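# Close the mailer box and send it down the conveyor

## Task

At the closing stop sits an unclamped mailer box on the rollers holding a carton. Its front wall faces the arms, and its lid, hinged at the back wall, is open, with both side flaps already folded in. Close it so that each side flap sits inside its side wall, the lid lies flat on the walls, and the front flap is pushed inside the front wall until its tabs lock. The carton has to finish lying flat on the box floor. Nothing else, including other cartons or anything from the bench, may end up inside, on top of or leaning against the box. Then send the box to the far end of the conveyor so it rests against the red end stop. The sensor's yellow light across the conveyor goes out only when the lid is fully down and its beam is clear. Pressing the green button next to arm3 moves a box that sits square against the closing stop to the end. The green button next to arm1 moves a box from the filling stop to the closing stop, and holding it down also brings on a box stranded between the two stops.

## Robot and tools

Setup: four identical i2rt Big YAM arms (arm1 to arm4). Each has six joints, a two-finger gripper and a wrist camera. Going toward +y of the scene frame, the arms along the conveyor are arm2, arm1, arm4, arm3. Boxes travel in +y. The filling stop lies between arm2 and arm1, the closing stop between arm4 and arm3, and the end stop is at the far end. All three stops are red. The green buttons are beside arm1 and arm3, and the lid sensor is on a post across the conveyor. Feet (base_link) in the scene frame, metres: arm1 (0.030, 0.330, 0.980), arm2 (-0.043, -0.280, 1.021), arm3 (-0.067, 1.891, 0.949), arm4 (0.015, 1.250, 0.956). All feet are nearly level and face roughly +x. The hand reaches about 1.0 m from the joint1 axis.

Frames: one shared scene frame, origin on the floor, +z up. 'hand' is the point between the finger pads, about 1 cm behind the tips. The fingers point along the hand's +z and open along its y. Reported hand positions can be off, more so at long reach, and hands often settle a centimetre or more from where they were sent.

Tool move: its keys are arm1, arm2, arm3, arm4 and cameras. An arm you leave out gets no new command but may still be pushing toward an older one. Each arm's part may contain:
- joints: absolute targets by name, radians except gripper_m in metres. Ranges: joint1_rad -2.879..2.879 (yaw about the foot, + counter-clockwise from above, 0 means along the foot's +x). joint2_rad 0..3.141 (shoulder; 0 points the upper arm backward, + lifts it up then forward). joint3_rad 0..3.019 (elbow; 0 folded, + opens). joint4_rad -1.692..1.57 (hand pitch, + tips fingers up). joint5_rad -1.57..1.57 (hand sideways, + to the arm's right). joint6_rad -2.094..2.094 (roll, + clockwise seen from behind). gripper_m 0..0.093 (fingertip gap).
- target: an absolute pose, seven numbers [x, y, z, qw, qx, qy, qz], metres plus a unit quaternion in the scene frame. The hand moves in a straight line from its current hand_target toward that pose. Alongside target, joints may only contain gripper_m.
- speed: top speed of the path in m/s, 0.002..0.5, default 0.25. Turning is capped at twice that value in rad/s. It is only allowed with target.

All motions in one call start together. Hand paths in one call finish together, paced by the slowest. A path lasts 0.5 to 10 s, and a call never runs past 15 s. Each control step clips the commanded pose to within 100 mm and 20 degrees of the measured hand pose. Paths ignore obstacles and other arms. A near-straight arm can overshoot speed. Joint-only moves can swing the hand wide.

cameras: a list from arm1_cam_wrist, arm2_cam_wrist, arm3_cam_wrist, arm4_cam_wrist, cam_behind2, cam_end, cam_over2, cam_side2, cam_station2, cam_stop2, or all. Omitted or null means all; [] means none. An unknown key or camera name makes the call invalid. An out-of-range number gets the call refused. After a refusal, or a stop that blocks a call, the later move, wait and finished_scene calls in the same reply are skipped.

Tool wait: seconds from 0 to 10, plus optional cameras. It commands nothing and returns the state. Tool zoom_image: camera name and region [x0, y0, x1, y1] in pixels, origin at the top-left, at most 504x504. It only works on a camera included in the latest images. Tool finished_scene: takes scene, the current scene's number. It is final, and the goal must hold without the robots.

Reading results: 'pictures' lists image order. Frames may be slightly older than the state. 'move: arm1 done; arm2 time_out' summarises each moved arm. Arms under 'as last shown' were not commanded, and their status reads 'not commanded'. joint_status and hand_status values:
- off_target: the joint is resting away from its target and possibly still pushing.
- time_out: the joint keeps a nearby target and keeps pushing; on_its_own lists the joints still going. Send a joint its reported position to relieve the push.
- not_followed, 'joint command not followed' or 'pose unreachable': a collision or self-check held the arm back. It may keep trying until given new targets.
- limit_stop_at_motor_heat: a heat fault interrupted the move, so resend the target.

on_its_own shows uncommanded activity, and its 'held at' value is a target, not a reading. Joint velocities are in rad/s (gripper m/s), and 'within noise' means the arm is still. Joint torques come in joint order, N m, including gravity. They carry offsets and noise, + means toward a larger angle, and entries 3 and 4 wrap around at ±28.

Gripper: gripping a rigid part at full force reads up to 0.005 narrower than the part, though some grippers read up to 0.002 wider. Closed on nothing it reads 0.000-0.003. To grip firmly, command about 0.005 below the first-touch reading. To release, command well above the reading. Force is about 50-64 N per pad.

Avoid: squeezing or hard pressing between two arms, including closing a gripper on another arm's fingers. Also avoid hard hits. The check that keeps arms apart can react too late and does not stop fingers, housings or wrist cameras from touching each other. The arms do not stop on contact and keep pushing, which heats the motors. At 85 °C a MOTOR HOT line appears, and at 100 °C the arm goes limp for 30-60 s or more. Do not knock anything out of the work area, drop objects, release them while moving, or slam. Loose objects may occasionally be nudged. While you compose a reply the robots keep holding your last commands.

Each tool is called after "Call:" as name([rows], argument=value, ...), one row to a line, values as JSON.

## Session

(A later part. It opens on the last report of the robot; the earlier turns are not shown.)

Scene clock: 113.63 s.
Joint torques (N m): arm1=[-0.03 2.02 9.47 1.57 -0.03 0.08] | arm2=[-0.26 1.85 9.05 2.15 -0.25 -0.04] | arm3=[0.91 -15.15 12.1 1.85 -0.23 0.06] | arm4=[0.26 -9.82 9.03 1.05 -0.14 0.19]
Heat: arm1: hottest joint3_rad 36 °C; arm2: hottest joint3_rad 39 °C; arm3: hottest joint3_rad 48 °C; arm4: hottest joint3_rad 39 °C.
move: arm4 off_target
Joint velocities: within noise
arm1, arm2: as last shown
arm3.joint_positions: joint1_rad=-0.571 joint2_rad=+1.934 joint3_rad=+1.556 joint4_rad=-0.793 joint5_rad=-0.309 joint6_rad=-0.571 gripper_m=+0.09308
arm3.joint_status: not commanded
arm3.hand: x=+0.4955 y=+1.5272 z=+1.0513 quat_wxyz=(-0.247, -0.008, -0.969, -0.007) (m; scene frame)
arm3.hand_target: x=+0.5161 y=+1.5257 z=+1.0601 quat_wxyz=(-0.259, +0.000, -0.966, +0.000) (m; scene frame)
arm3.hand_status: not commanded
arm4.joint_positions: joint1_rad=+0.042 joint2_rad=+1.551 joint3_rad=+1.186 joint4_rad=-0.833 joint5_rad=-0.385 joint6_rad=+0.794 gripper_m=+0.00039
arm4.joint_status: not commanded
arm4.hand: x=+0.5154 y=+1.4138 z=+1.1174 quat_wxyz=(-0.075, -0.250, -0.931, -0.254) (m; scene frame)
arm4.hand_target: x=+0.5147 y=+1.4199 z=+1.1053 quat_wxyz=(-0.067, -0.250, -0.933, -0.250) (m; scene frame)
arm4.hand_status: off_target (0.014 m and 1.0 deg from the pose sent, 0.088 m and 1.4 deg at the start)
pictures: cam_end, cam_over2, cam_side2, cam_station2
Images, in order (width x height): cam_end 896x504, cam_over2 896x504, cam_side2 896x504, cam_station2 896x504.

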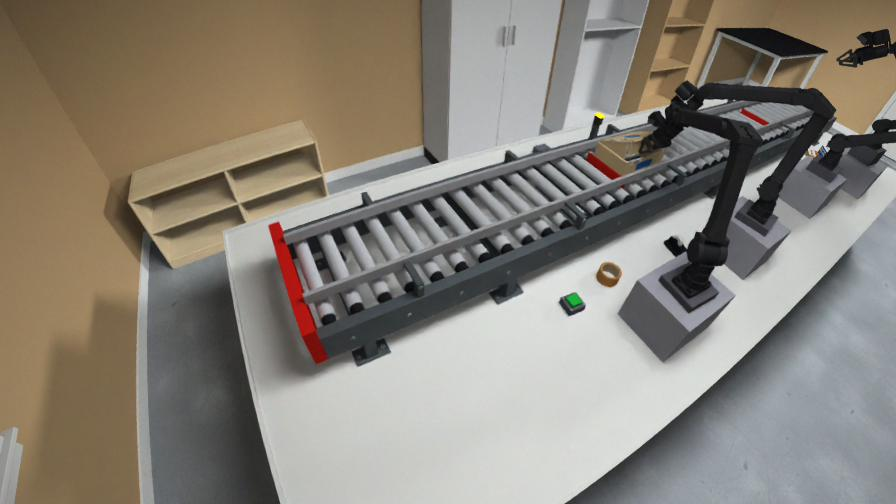

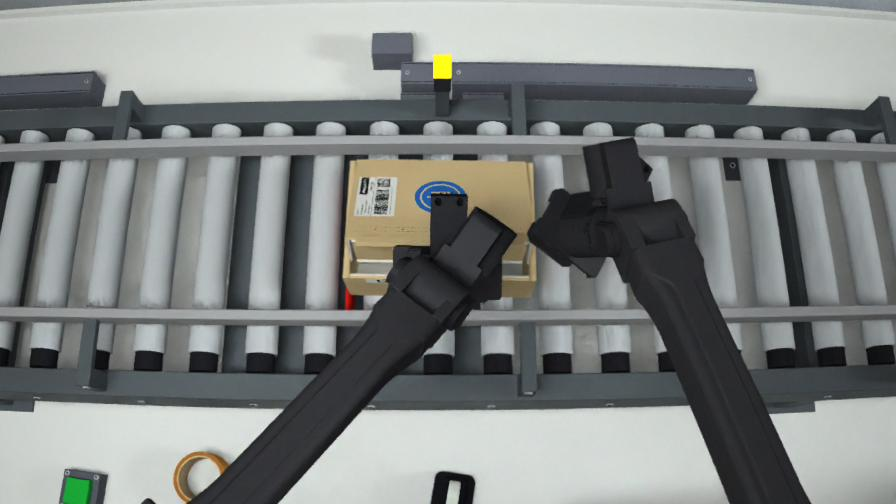

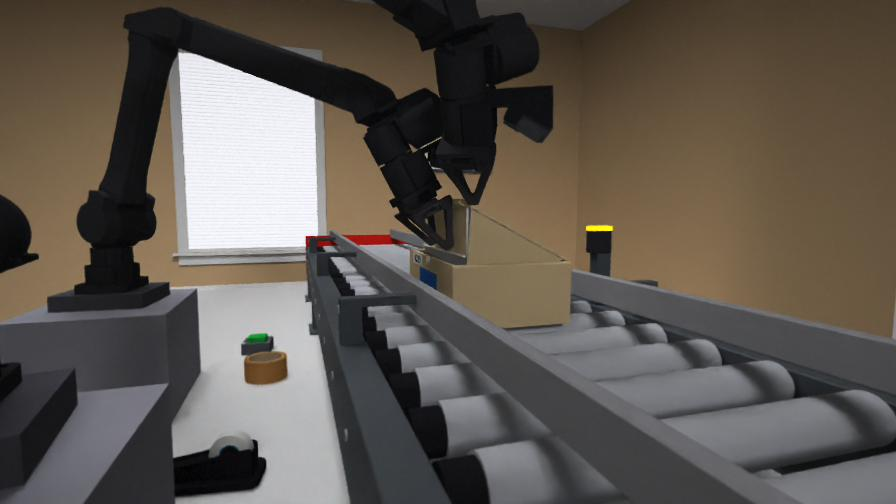

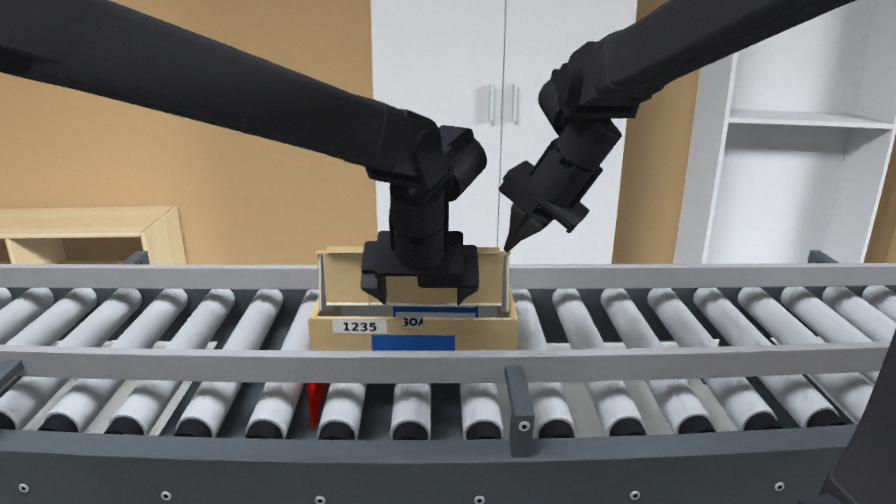

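Call:
move(arm3={"target": [0.502, 1.525, 1.065, 0.2588, 0, 0.9659, 0], "speed": 0.1}, arm4={"target": [0.515, 1.42, 1.055, 0.067, 0.25, 0.933, 0.25], "speed": 0.08}, cameras=["cam_side2", "cam_station2", "cam_over2"])

Call:
zoom_image(camera="cam_side2", region=[340, 100, 622, 340])

Call:
zoom_image(camera="cam_station2", region=[290, 180, 542, 370])

Scene clock: 141.33 s.
Joint torques (N m): arm1=[0.21 1.79 9.42 1.55 -0.05 0.05] | arm2=[-0.32 1.85 9.05 2.15 -0.25 -0.04] | arm3=[-0.21 -17.44 9.65 1.84 -0.49 -0.11] | arm4=[0.26 -10.11 8.12 0.83 -0.19 0.18]
Heat: arm1: hottest joint3_rad 36 °C; arm2: hottest joint3_rad 39 °C; arm3: hottest joint3_rad 51 °C; arm4: hottest joint3_rad 40 °C.
move: arm3 off_target; arm4 off_target
Joint velocities: within noise
arm1, arm2: as last shown
arm3.joint_positions: joint1_rad=-0.571 joint2_rad=+1.934 joint3_rad=+1.556 joint4_rad=-0.794 joint5_rad=-0.308 joint6_rad=-0.571 gripper_m=+0.09308
arm3.joint_status: not commanded
arm3.hand: x=+0.4953 y=+1.5273 z=+1.0512 quat_wxyz=(-0.247, -0.008, -0.969, -0.007) (m; scene frame)
arm3.hand_target: x=+0.5018 y=+1.5251 z=+1.0651 quat_wxyz=(-0.259, +0.000, -0.966, +0.000) (m; scene frame)
arm3.hand_status: off_target (0.015 m and 1.9 deg from the pose sent, 0.015 m and 1.9 deg at the start)
arm4.joint_positions: joint1_rad=+0.042 joint2_rad=+1.608 joint3_rad=+1.116 joint4_rad=-0.694 joint5_rad=-0.383 joint6_rad=+0.794 gripper_m=+0.00039
arm4.joint_status: not commanded
arm4.hand: x=+0.5200 y=+1.4144 z=+1.0705 quat_wxyz=(-0.080, -0.249, -0.931, -0.256) (m; scene frame)
arm4.hand_target: x=+0.5147 y=+1.4198 z=+1.0553 quat_wxyz=(-0.067, -0.250, -0.933, -0.250) (m; scene frame)
arm4.hand_status: off_target (0.017 m and 1.7 deg from the pose sent, 0.063 m and 1.0 deg at the start)
pictures: cam_over2, cam_side2, cam_station2
Images, in order (width x height): cam_over2 896x504, cam_side2 896x504, cam_station2 896x504.

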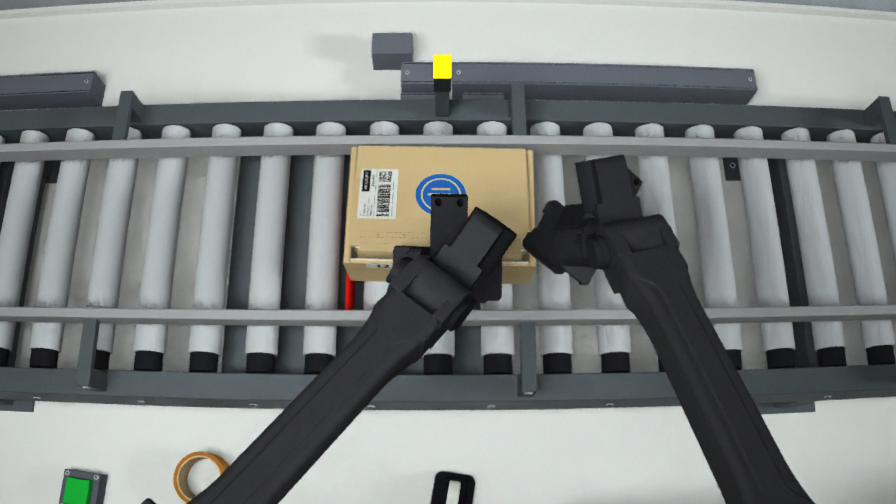

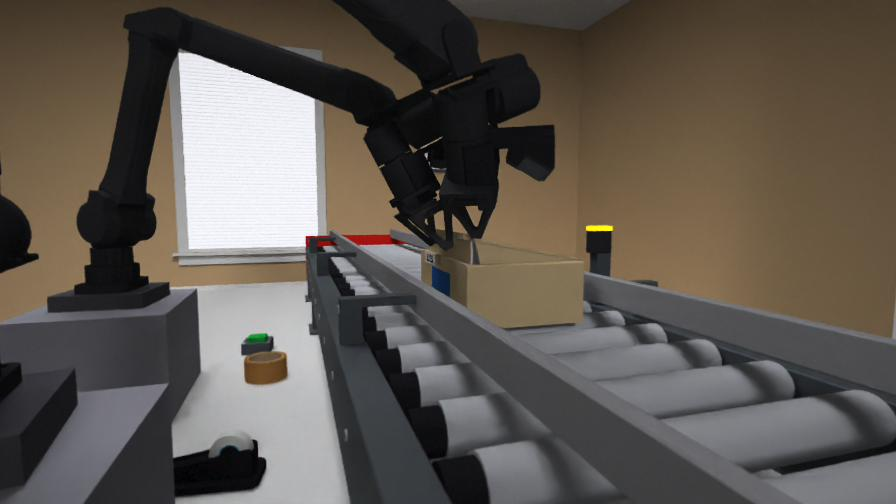

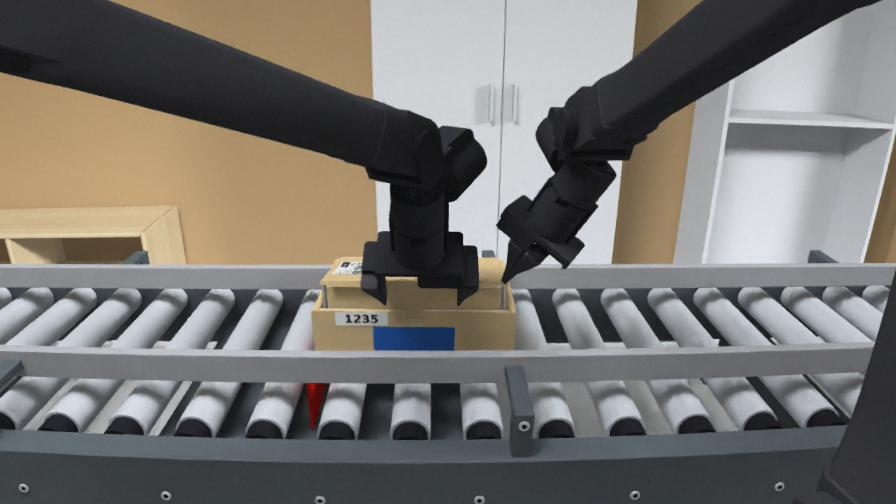

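Scaled by 1.787 from the camera's 896x504 image, which has a finer 1280x720 frame.

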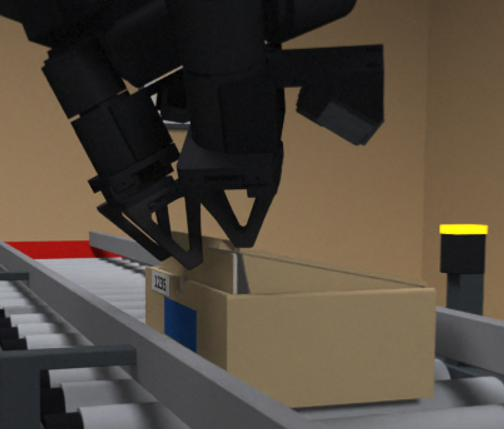

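Scaled by 2.000 from the camera's 896x504 image, which has a finer 1280x720 frame.

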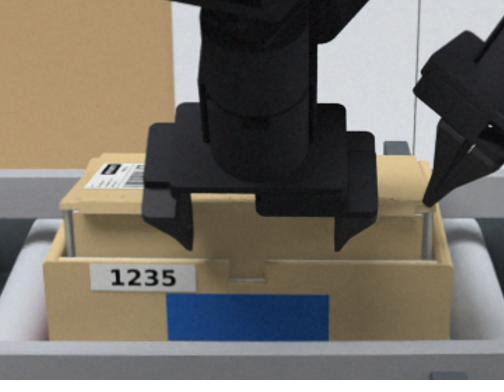

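Call:
move(arm3={"target": [0.455, 1.545, 1.15, 0.2588, 0, 0.9659, 0], "speed": 0.25}, cameras=["cam_station2"])

Call:
move(arm3={"target": [0.55, 1.627, 1.165, 0.067, -0.25, 0.933, -0.25], "speed": 0.35, "joints": {"gripper_m": 0.0}}, cameras=["cam_station2", "cam_over2", "cam_side2"])

Call:
zoom_image(camera="cam_side2", region=[340, 100, 622, 340])

Call:
zoom_image(camera="cam_station2", region=[290, 180, 542, 370])

Scene clock: 164.33 s.
Joint torques (N m): arm1=[0.15 1.73 9.51 1.55 -0.05 0.05] | arm2=[-0.21 1.79 9.05 2.14 -0.25 -0.04] | arm3=[-1.26 -13.22 9.31 1.39 -0.42 -0.06] | arm4=[0.21 -10.75 8.61 0.81 -0.2 0.18]
Heat: arm1: hottest joint3_rad 36 °C; arm2: hottest joint3_rad 40 °C; arm3: hottest joint3_rad 49 °C; arm4: hottest joint3_rad 38 °C.
move: arm3 done
Joint velocities: within noise
arm1.joint_positions: joint1_rad=+0.132 joint2_rad=+0.622 joint3_rad=+1.316 joint4_rad=-1.332 joint5_rad=-0.137 joint6_rad=-0.103 gripper_m=+0.09396
arm1.joint_status: not commanded
arm1.hand: x=+0.2589 y=+0.3986 z=+1.4874 quat_wxyz=(-0.449, +0.170, -0.873, -0.091) (m; scene frame)
arm1.hand_target: x=+0.2573 y=+0.3981 z=+1.5005 quat_wxyz=(-0.462, +0.170, -0.866, -0.092) (m; scene frame)
arm1.hand_status: not commanded
arm2.joint_positions: joint1_rad=-0.114 joint2_rad=+0.604 joint3_rad=+1.372 joint4_rad=-1.337 joint5_rad=-0.127 joint6_rad=-0.314 gripper_m=+0.09396
arm2.joint_status: not commanded
arm2.hand: x=+0.1893 y=-0.3187 z=+1.5541 quat_wxyz=(-0.473, +0.062, -0.876, +0.072) (m; scene frame)
arm2.hand_target: x=+0.1870 y=-0.3182 z=+1.5641 quat_wxyz=(-0.483, +0.063, -0.870, +0.075) (m; scene frame)
arm2.hand_status: not commanded
arm3.joint_positions: joint1_rad=-0.580 joint2_rad=+1.730 joint3_rad=+1.533 joint4_rad=-0.938 joint5_rad=-0.319 joint6_rad=-0.594 gripper_m=+0.09308
arm3.joint_status: not commanded
arm3.hand: x=+0.4585 y=+1.5512 z=+1.1544 quat_wxyz=(-0.263, +0.003, -0.965, +0.003) (m; scene frame)
arm3.hand_target: x=+0.4549 y=+1.5451 z=+1.1500 quat_wxyz=(-0.259, +0.000, -0.966, +0.000) (m; scene frame)
arm3.hand_status: done (0.008 m and 0.7 deg from the pose sent, 0.108 m and 1.9 deg at the start)
arm4.joint_positions: joint1_rad=+0.042 joint2_rad=+1.616 joint3_rad=+1.110 joint4_rad=-0.694 joint5_rad=-0.383 joint6_rad=+0.794 gripper_m=+0.00039
arm4.joint_status: not commanded
arm4.hand: x=+0.5173 y=+1.4139 z=+1.0637 quat_wxyz=(-0.074, -0.250, -0.932, -0.253) (m; scene frame)
arm4.hand_target: x=+0.5146 y=+1.4198 z=+1.0553 quat_wxyz=(-0.067, -0.250, -0.933, -0.250) (m; scene frame)
arm4.hand_status: not commanded
pictures: cam_station2
Images, in order (width x height): cam_station2 896x504.

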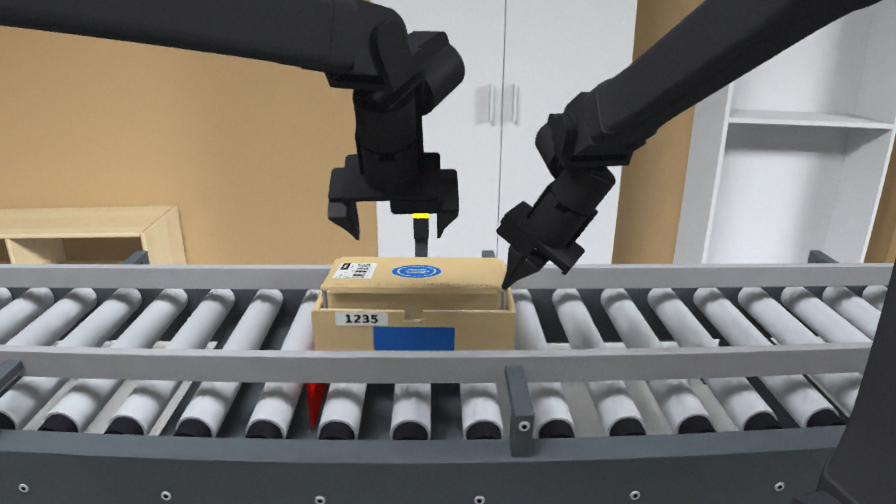

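Scene clock: 166.43 s.
Joint torques (N m): arm1=[0.32 1.61 9.47 1.66 -0.02 0.05] | arm2=[-0.26 1.73 9.02 2.15 -0.24 -0.04] | arm3=[-0.38 -13.74 12.7 1.33 0.28 -0.04] | arm4=[0.32 -10.75 8.59 0.81 -0.19 0.17]
Heat: arm1: hottest joint3_rad 36 °C; arm2: hottest joint3_rad 40 °C; arm3: hottest joint3_rad 49 °C; arm4: hottest joint3_rad 38 °C.
move: arm3 off_target
Joint velocities: within noise
arm1, arm2, arm4: as last shown
arm3.joint_positions: joint1_rad=-0.242 joint2_rad=+1.833 joint3_rad=+1.697 joint4_rad=-1.045 joint5_rad=+0.328 joint6_rad=-0.905 gripper_m=+0.00064
arm3.joint_status: all done
arm3.hand: x=+0.5361 y=+1.6315 z=+1.1583 quat_wxyz=(-0.063, +0.248, -0.935, +0.244) (m; scene frame)
arm3.hand_target: x=+0.5493 y=+1.6272 z=+1.1650 quat_wxyz=(-0.067, +0.250, -0.933, +0.250) (m; scene frame)
arm3.hand_status: off_target (0.016 m and 0.9 deg from the pose sent, 0.119 m and 46.4 deg at the start)
pictures: cam_over2, cam_side2, cam_station2
Images, in order (width x height): cam_over2 896x504, cam_side2 896x504, cam_station2 896x504.

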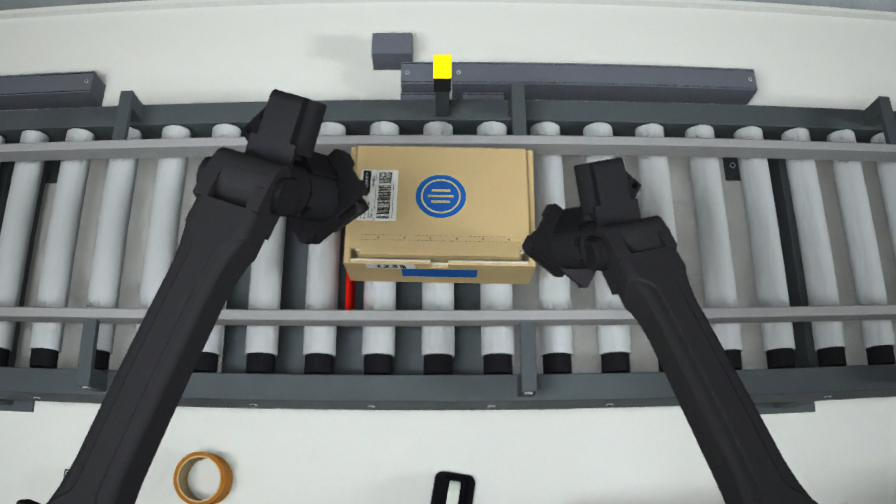

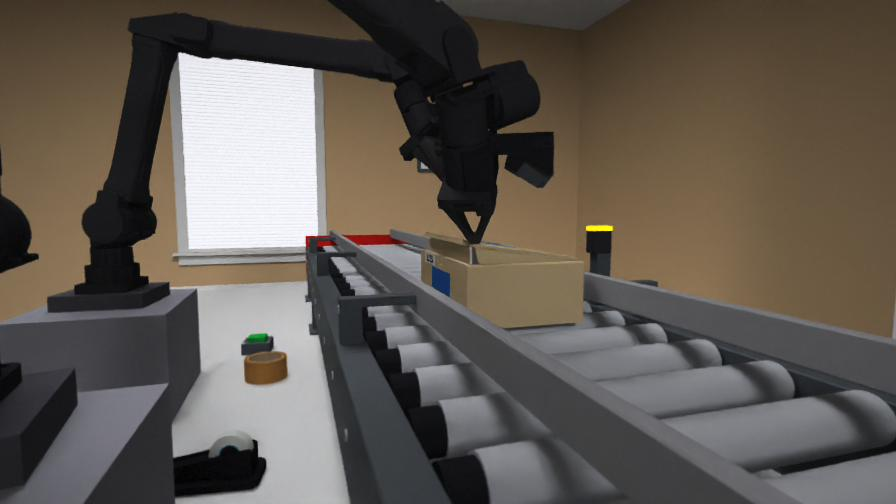

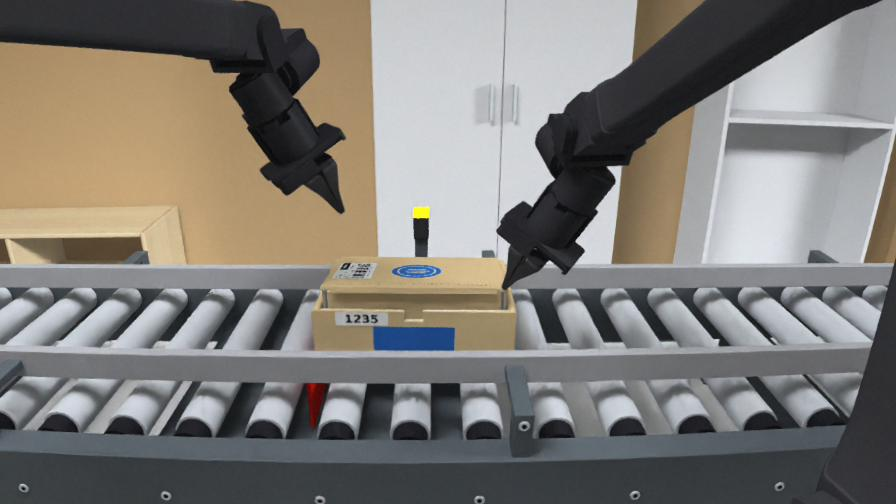

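Scaled by 1.787 from the camera's 896x504 image, which has a finer 1280x720 frame.

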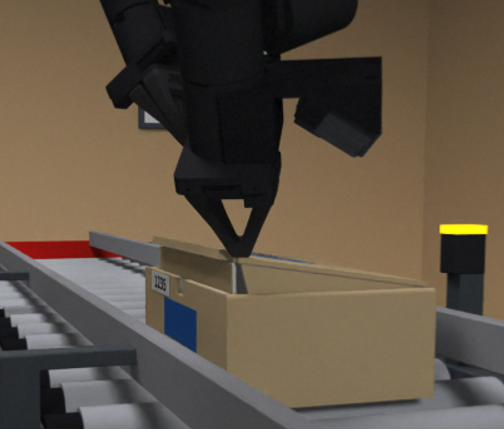

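Scaled by 2.000 from the camera's 896x504 image, which has a finer 1280x720 frame.

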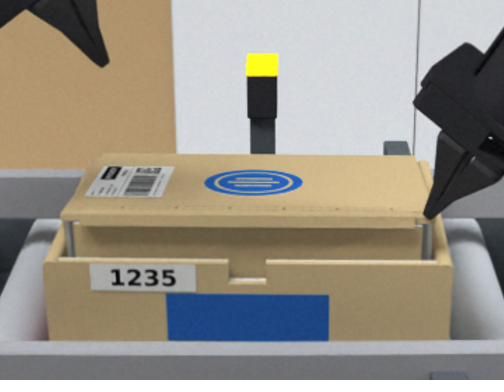

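Call:
move(arm3={"target": [0.545, 1.627, 1.07, 0.067, -0.25, 0.933, -0.25], "speed": 0.2}, cameras=["cam_station2"])

Call:
move(arm3={"target": [0.537, 1.625, 1.01, 0.067, -0.25, 0.933, -0.25], "speed": 0.08}, arm4={"target": [0.522, 1.42, 1.01, 0.067, 0.25, 0.933, 0.25], "speed": 0.08}, cameras=["cam_station2", "cam_over2", "cam_side2"])

Call:
zoom_image(camera="cam_side2", region=[340, 160, 622, 340])

Call:
zoom_image(camera="cam_station2", region=[290, 180, 542, 370])

Scene clock: 182.40 s.
Joint torques (N m): arm1=[0.44 1.96 9.46 1.57 -0.04 0.07] | arm2=[-0.15 1.85 9.05 2.13 -0.25 -0.05] | arm3=[-0.5 -15.44 9.33 2.29 0.26 -0.03] | arm4=[0.21 -10.7 8.59 0.8 -0.2 0.18]
Heat: arm1: hottest joint3_rad 37 °C; arm2: hottest joint3_rad 40 °C; arm3: hottest joint3_rad 53 °C; arm4: hottest joint3_rad 38 °C.
move: arm3 done
Joint velocities: within noise
arm1, arm2, arm4: as last shown
arm3.joint_positions: joint1_rad=-0.242 joint2_rad=+1.894 joint3_rad=+1.552 joint4_rad=-0.836 joint5_rad=+0.328 joint6_rad=-0.907 gripper_m=+0.00064
arm3.joint_status: not commanded
arm3.hand: x=+0.5388 y=+1.6300 z=+1.0715 quat_wxyz=(-0.064, +0.248, -0.935, +0.245) (m; scene frame)
arm3.hand_target: x=+0.5448 y=+1.6270 z=+1.0699 quat_wxyz=(-0.067, +0.250, -0.933, +0.250) (m; scene frame)
arm3.hand_status: done (0.007 m and 0.7 deg from the pose sent, 0.089 m and 0.9 deg at the start)
pictures: cam_station2
Images, in order (width x height): cam_station2 896x504.

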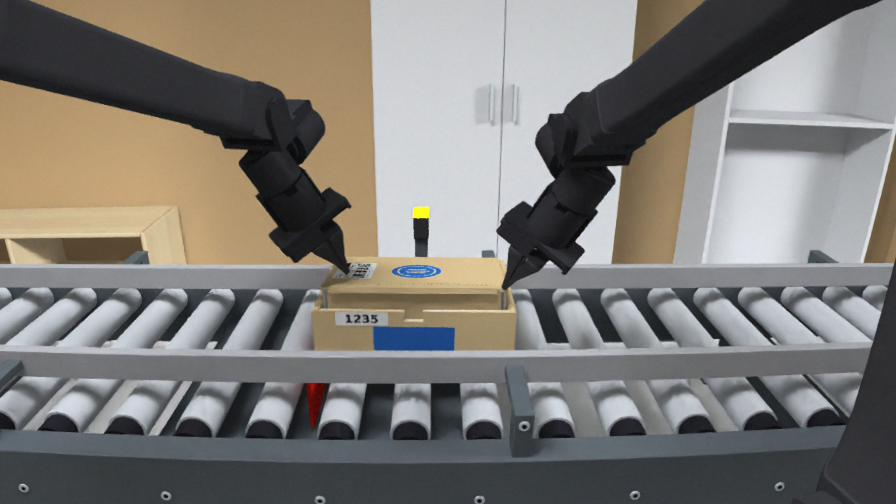

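Scene clock: 183.77 s.
Joint torques (N m): arm1=[0.44 2.02 9.44 1.65 -0.03 0.08] | arm2=[-0.26 1.85 9.05 2.15 -0.25 -0.04] | arm3=[-1.03 -13.22 7.69 2.29 0.09 -0.02] | arm4=[-0.03 -9.11 7.31 0.96 -0.05 0.14]
Heat: arm1: hottest joint3_rad 37 °C; arm2: hottest joint3_rad 40 °C; arm3: hottest joint3_rad 53 °C; arm4: hottest joint3_rad 38 °C.
move: arm3 off_target; arm4 off_target
Joint velocities: within noise
arm1, arm2: as last shown
arm3.joint_positions: joint1_rad=-0.242 joint2_rad=+1.912 joint3_rad=+1.469 joint4_rad=-0.686 joint5_rad=+0.328 joint6_rad=-0.913 gripper_m=+0.00064
arm3.joint_status: not commanded
arm3.hand: x=+0.5406 y=+1.6291 z=+1.0370 quat_wxyz=(-0.083, +0.246, -0.930, +0.258) (m; scene frame)
arm3.hand_target: x=+0.5360 y=+1.6254 z=+1.0104 quat_wxyz=(-0.067, +0.250, -0.933, +0.250) (m; scene frame)
arm3.hand_status: off_target (0.028 m and 2.1 deg from the pose sent, 0.062 m and 0.7 deg at the start)
arm4.joint_positions: joint1_rad=+0.042 joint2_rad=+1.669 joint3_rad=+1.088 joint4_rad=-0.585 joint5_rad=-0.388 joint6_rad=+0.794 gripper_m=+0.00039
arm4.joint_status: not commanded
arm4.hand: x=+0.5292 y=+1.4171 z=+1.0376 quat_wxyz=(-0.087, -0.246, -0.929, -0.262) (m; scene frame)
arm4.hand_target: x=+0.5208 y=+1.4196 z=+1.0109 quat_wxyz=(-0.067, -0.250, -0.933, -0.250) (m; scene frame)
arm4.hand_status: off_target (0.029 m and 2.8 deg from the pose sent, 0.054 m and 0.9 deg at the start)
pictures: cam_over2, cam_side2, cam_station2
Images, in order (width x height): cam_over2 896x504, cam_side2 896x504, cam_station2 896x504.

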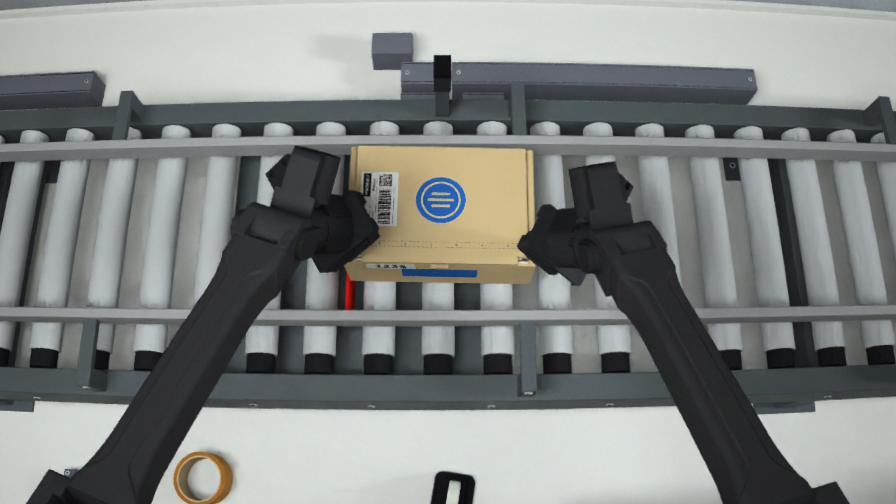

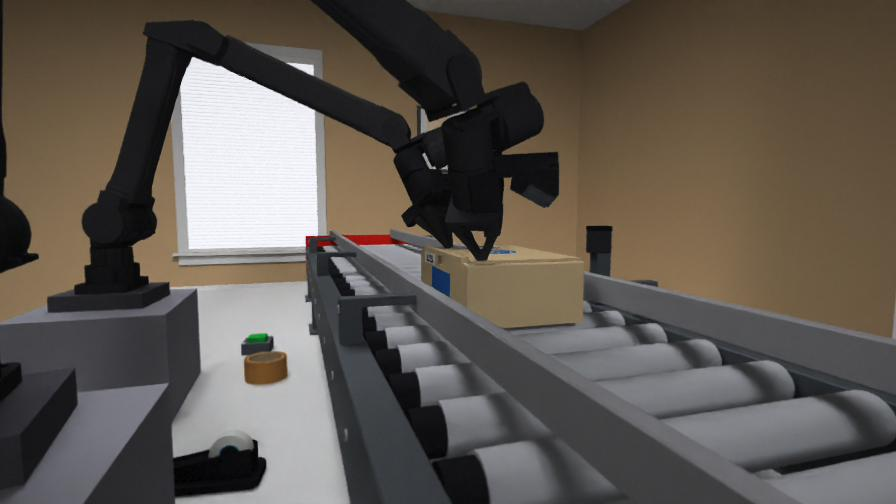

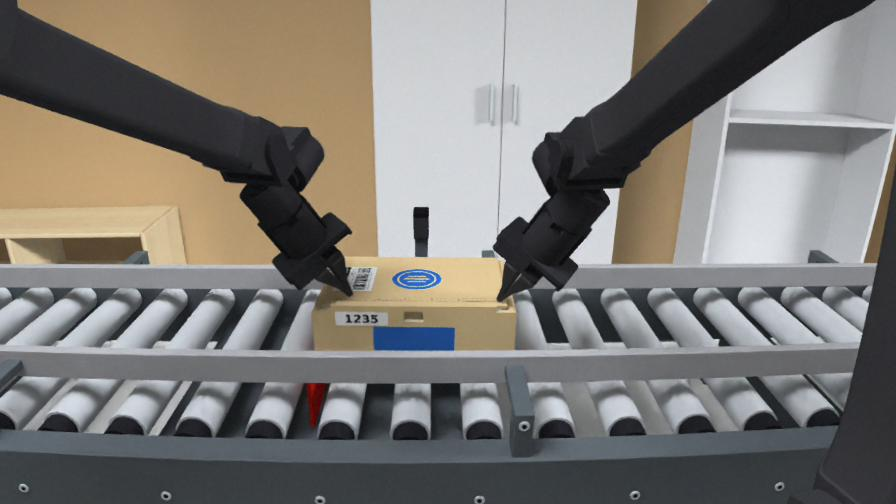

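Scaled by 1.787 from the camera's 896x504 image, which has a finer 1280x720 frame.

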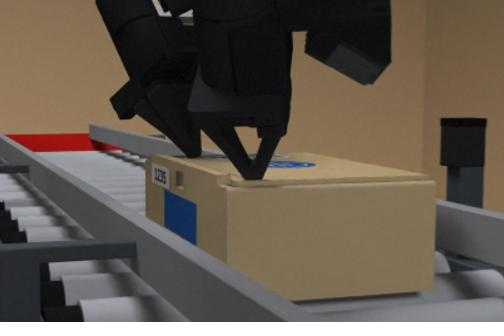

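Scaled by 2.000 from the camera's 896x504 image, which has a finer 1280x720 frame.

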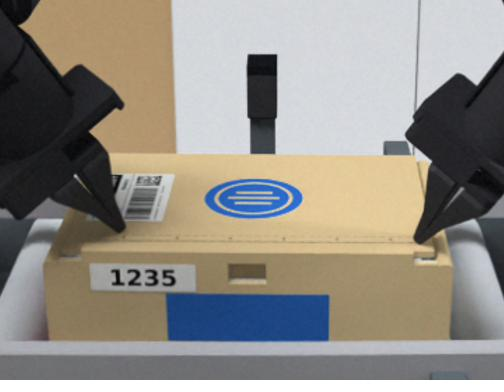

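Call:
move(arm3={"target": [0.535, 1.622, 0.985, 0.067, -0.25, 0.933, -0.25], "speed": 0.08}, arm4={"target": [0.521, 1.425, 0.985, 0.067, 0.25, 0.933, 0.25], "speed": 0.08}, cameras=["cam_station2"])

Call:
move(arm3={"target": [0.545, 1.635, 1.14, 0.067, -0.25, 0.933, -0.25], "speed": 0.2}, arm4={"target": [0.535, 1.39, 1.14, 0.067, 0.25, 0.933, 0.25], "speed": 0.2}, cameras=["cam_station2", "cam_over2", "cam_stop2", "cam_side2"])

Call:
zoom_image(camera="cam_stop2", region=[340, 180, 720, 360])

Call:
zoom_image(camera="cam_station2", region=[290, 180, 542, 370])

Call:
zoom_image(camera="cam_side2", region=[400, 220, 640, 340])

Scene clock: 194.03 s.
Joint torques (N m): arm1=[0.21 1.96 9.42 1.54 -0.04 0.06] | arm2=[-0.26 1.85 9.03 2.17 -0.25 -0.04] | arm3=[-1.26 -11.16 6.75 2.13 -0.08 -0.02] | arm4=[0.5 -7.12 6.01 0.81 0.2 0.16]
Heat: arm1: hottest joint3_rad 37 °C; arm2: hottest joint3_rad 40 °C; arm3: hottest joint3_rad 50 °C; arm4: hottest joint3_rad 38 °C.
move: arm3 off_target; arm4 off_target
Joint velocities: within noise
arm1, arm2: as last shown
arm3.joint_positions: joint1_rad=-0.242 joint2_rad=+1.912 joint3_rad=+1.450 joint4_rad=-0.624 joint5_rad=+0.331 joint6_rad=-0.919 gripper_m=+0.00064
arm3.joint_status: not commanded
arm3.hand: x=+0.5462 y=+1.6267 z=+1.0354 quat_wxyz=(-0.099, +0.244, -0.926, +0.271) (m; scene frame)
arm3.hand_target: x=+0.5323 y=+1.6233 z=+0.9869 quat_wxyz=(-0.067, +0.250, -0.933, +0.250) (m; scene frame)
arm3.hand_status: off_target (0.052 m and 4.5 deg from the pose sent, 0.053 m and 2.1 deg at the start)
arm4.joint_positions: joint1_rad=+0.045 joint2_rad=+1.675 joint3_rad=+1.073 joint4_rad=-0.514 joint5_rad=-0.390 joint6_rad=+0.801 gripper_m=+0.00039
arm4.joint_status: not commanded
arm4.hand: x=+0.5371 y=+1.4207 z=+1.0356 quat_wxyz=(-0.108, -0.241, -0.925, -0.274) (m; scene frame)
arm4.hand_target: x=+0.5179 y=+1.4235 z=+0.9881 quat_wxyz=(-0.067, -0.250, -0.933, -0.250) (m; scene frame)
arm4.hand_status: off_target (0.053 m and 5.6 deg from the pose sent, 0.054 m and 2.8 deg at the start)
pictures: cam_station2
Images, in order (width x height): cam_station2 896x504.

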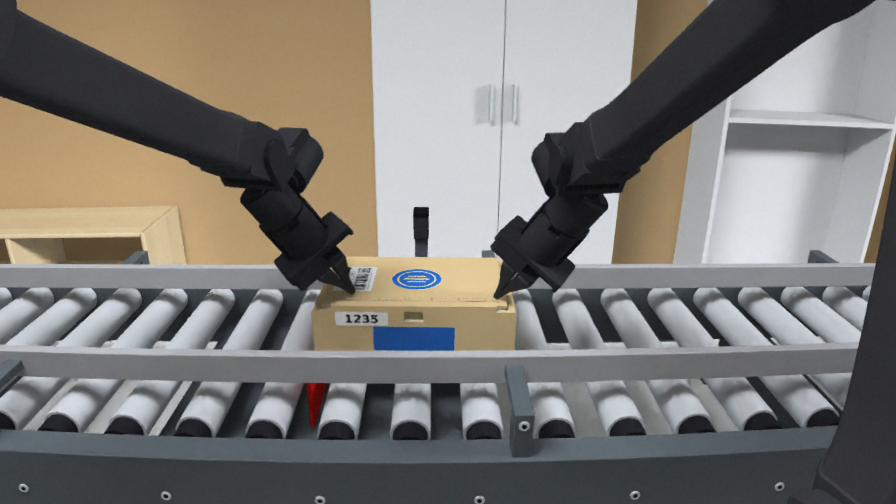

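Scene clock: 195.67 s.
Joint torques (N m): arm1=[0.38 1.85 9.48 1.61 -0.05 0.07] | arm2=[-0.21 1.85 9.06 2.14 -0.25 -0.04] | arm3=[0.38 -15.5 11.86 1.24 0.28 0.11] | arm4=[-1.49 -11.34 13.96 0.24 -0.43 0.02]
Heat: arm1: hottest joint3_rad 37 °C; arm2: hottest joint3_rad 40 °C; arm3: hottest joint3_rad 50 °C; arm4: hottest joint3_rad 38 °C.
move: arm3 off_target; arm4 off_target
Joint velocities: within noise
arm1, arm2: as last shown
arm3.joint_positions: joint1_rad=-0.242 joint2_rad=+1.845 joint3_rad=+1.627 joint4_rad=-0.979 joint5_rad=+0.331 joint6_rad=-0.911 gripper_m=+0.00064
arm3.joint_status: not commanded
arm3.hand: x=+0.5312 y=+1.6323 z=+1.1242 quat_wxyz=(-0.055, +0.252, -0.936, +0.242) (m; scene frame)
arm3.hand_target: x=+0.5443 y=+1.6352 z=+1.1402 quat_wxyz=(-0.068, +0.250, -0.933, +0.250) (m; scene frame)
arm3.hand_status: off_target (0.021 m and 1.7 deg from the pose sent, 0.105 m and 4.5 deg at the start)
arm4.joint_positions: joint1_rad=-0.003 joint2_rad=+1.575 joint3_rad=+1.239 joint4_rad=-0.940 joint5_rad=-0.401 joint6_rad=+0.742 gripper_m=+0.00039
arm4.joint_status: not commanded
arm4.hand: x=+0.5173 y=+1.3926 z=+1.1212 quat_wxyz=(-0.048, -0.254, -0.935, -0.242) (m; scene frame)
arm4.hand_target: x=+0.5340 y=+1.3896 z=+1.1402 quat_wxyz=(-0.067, -0.250, -0.933, -0.250) (m; scene frame)
arm4.hand_status: off_target (0.026 m and 2.4 deg from the pose sent, 0.109 m and 5.6 deg at the start)
pictures: cam_over2, cam_side2, cam_station2, cam_stop2
Images, in order (width x height): cam_over2 896x504, cam_side2 896x504, cam_station2 896x504, cam_stop2 896x504.

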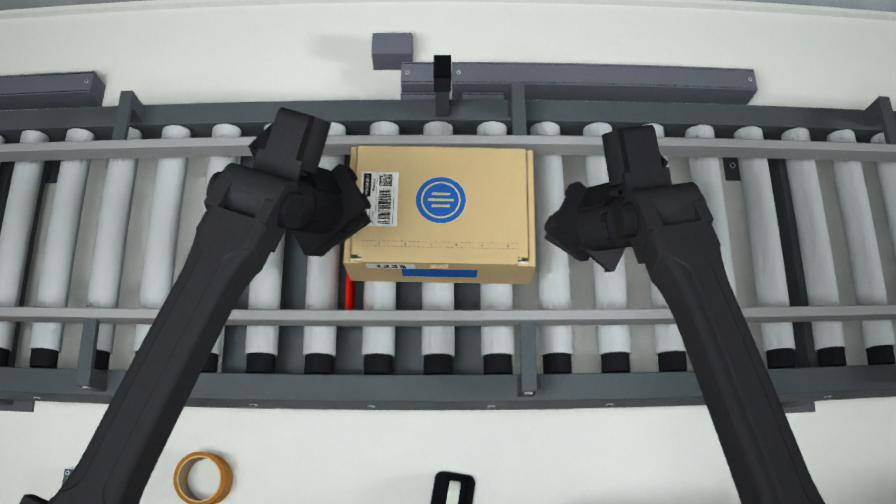

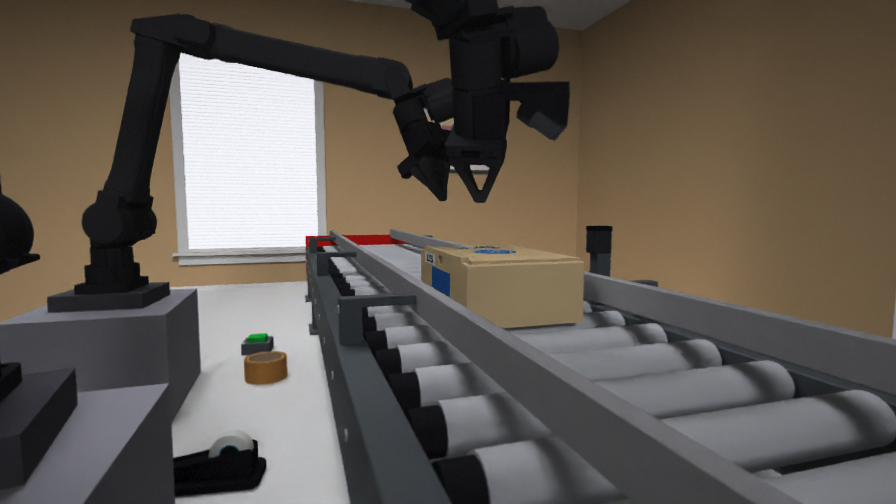

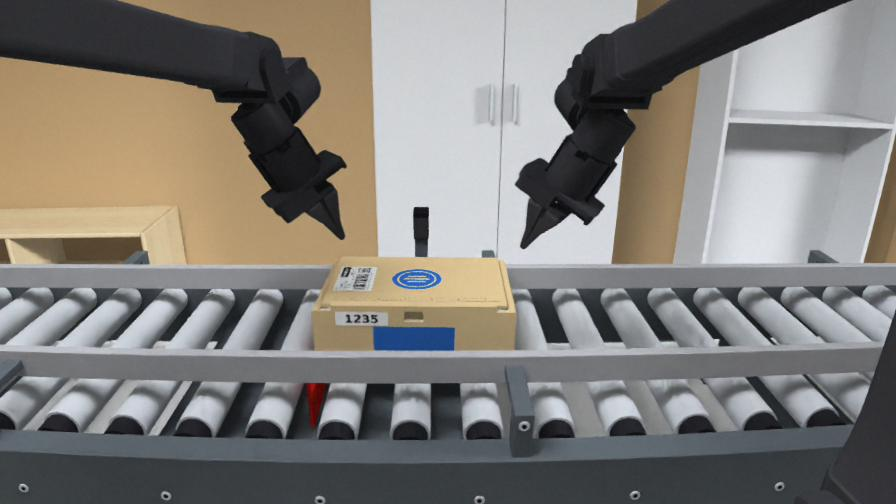

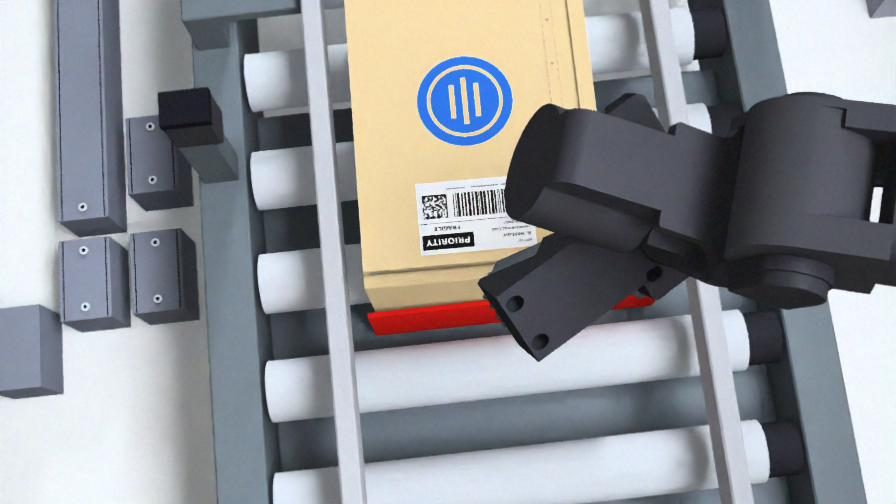

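Scaled by 1.326 from the camera's 896x504 image, which has a finer 1280x720 frame.

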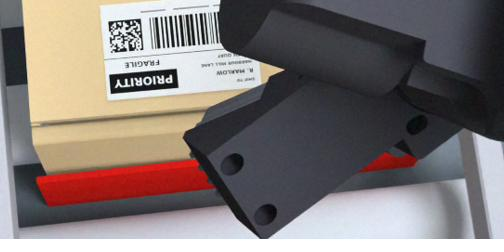

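Scaled by 2.000 from the camera's 896x504 image, which has a finer 1280x720 frame.

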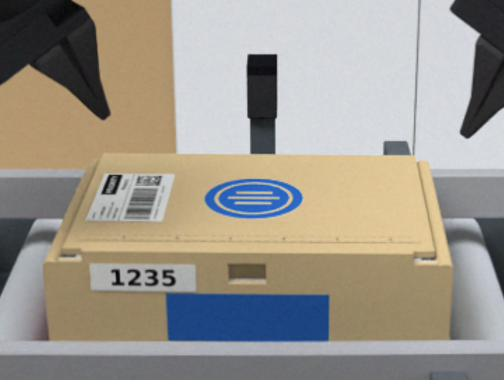

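Scaled by 2.100 from the camera's 896x504 image, which has a finer 1280x720 frame.

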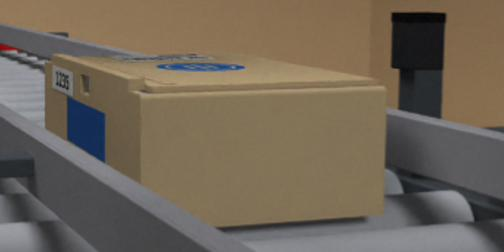

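Call:
move(arm3={"target": [0.175, 2.155, 0.96, 0, -0.4115, 0.9114, 0], "speed": 0.4}, arm4={"target": [0.60, 1.29, 1.08, 0.067, 0.25, 0.933, 0.25], "speed": 0.25}, cameras=["cam_over2", "cam_stop2", "arm3_cam_wrist", "cam_end"])

Call:
zoom_image(camera="cam_stop2", region=[340, 180, 720, 360])

Call:
zoom_image(camera="cam_over2", region=[320, 120, 572, 330])

Scene clock: 219.93 s.
Joint torques (N m): arm1=[0.15 1.85 9.36 1.58 -0.05 0.06] | arm2=[-0.26 1.79 9.05 2.17 -0.25 -0.04] | arm3=[0.38 -6.12 7.5 1.33 -0.01 0.07] | arm4=[-1.38 -13.51 13.93 0.31 -0.5 0.02]
Heat: arm1: hottest joint3_rad 37 °C; arm2: hottest joint3_rad 40 °C; arm3: hottest joint3_rad 49 °C; arm4: hottest joint3_rad 41 °C.
move: arm3 done; arm4 off_target
Joint velocities: within noise
arm1, arm2: as last shown
arm3.joint_positions: joint1_rad=+0.901 joint2_rad=+1.503 joint3_rad=+0.781 joint4_rad=-0.852 joint5_rad=-0.005 joint6_rad=-0.027 gripper_m=+0.00064
arm3.joint_status: not commanded
arm3.hand: x=+0.1715 y=+2.1464 z=+0.9613 quat_wxyz=(+0.005, +0.411, -0.912, +0.001) (m; scene frame)
arm3.hand_target: x=+0.1749 y=+2.1549 z=+0.9601 quat_wxyz=(+0.000, +0.412, -0.911, +0.000) (m; scene frame)
arm3.hand_status: done (0.009 m and 0.6 deg from the pose sent, 0.653 m and 34.0 deg at the start)
arm4.joint_positions: joint1_rad=-0.204 joint2_rad=+1.786 joint3_rad=+1.353 joint4_rad=-0.941 joint5_rad=-0.458 joint6_rad=+0.531 gripper_m=+0.00039
arm4.joint_status: not commanded
arm4.hand: x=+0.5780 y=+1.2961 z=+1.0632 quat_wxyz=(-0.044, -0.256, -0.934, -0.244) (m; scene frame)
arm4.hand_target: x=+0.5987 y=+1.2899 z=+1.0804 quat_wxyz=(-0.067, -0.250, -0.933, -0.250) (m; scene frame)
arm4.hand_status: off_target (0.028 m and 2.8 deg from the pose sent, 0.138 m and 2.4 deg at the start)
pictures: arm3_cam_wrist, cam_end, cam_over2, cam_stop2
Images, in order (width x height): arm3_cam_wrist 672x504, cam_end 896x504, cam_over2 896x504, cam_stop2 896x504.

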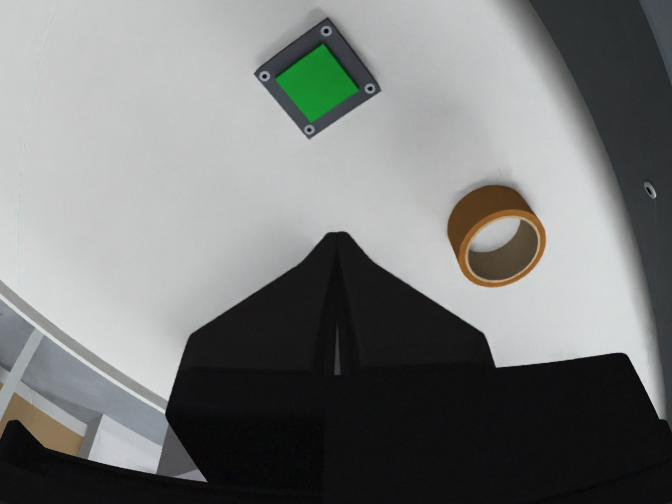

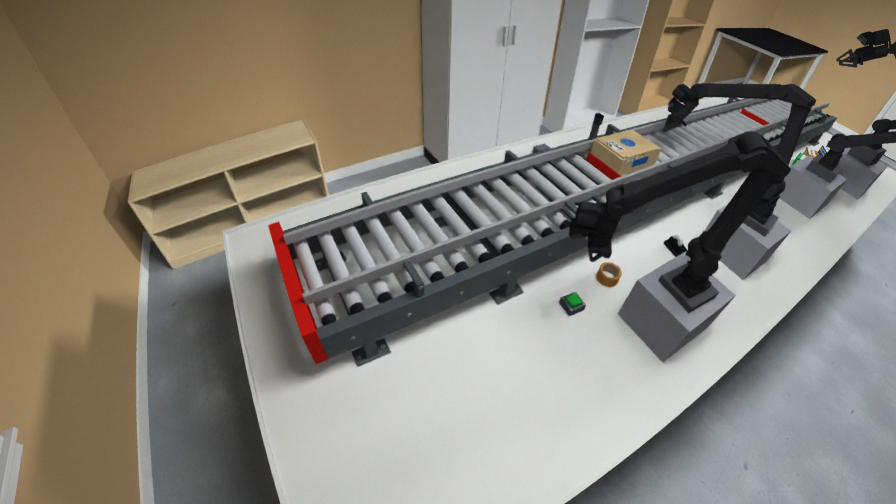

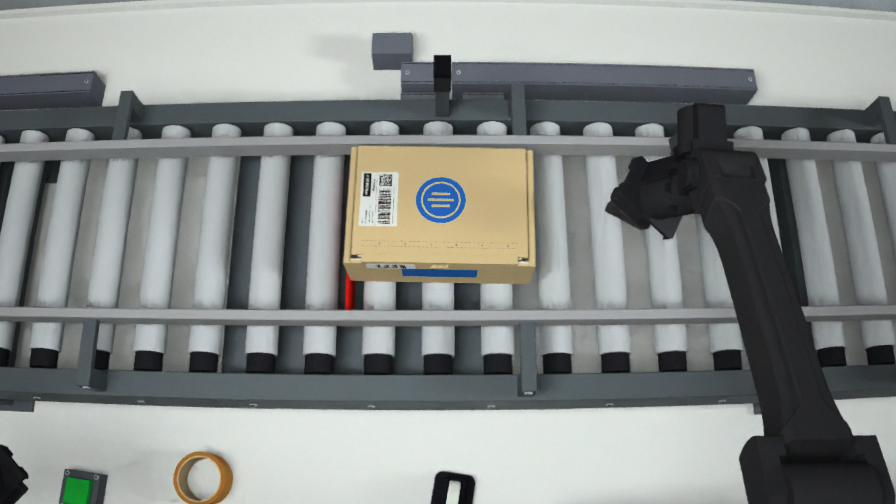

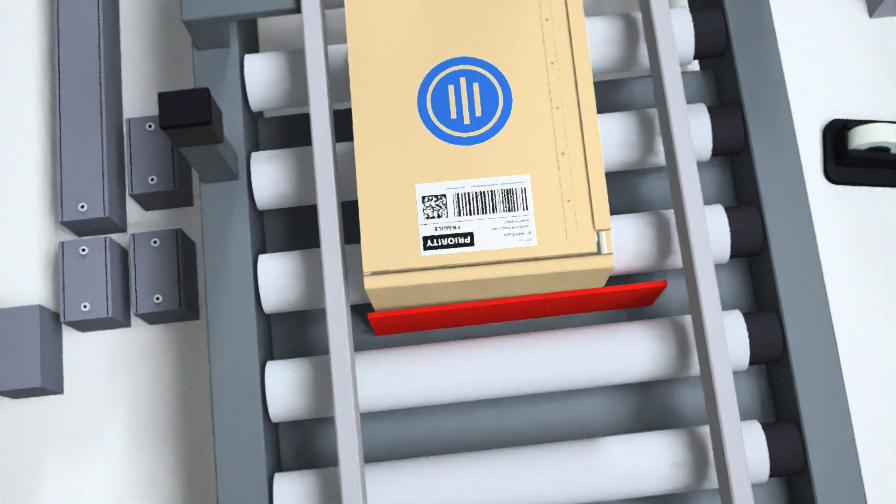

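Scaled by 1.326 from the camera's 896x504 image, which has a finer 1280x720 frame.

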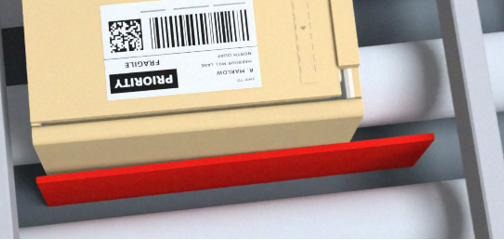

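Scaled by 2.000 from the camera's 896x504 image, which has a finer 1280x720 frame.

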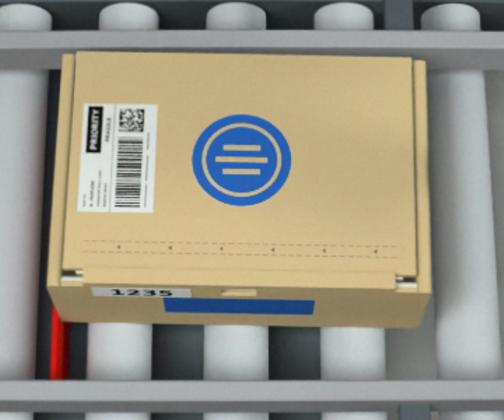

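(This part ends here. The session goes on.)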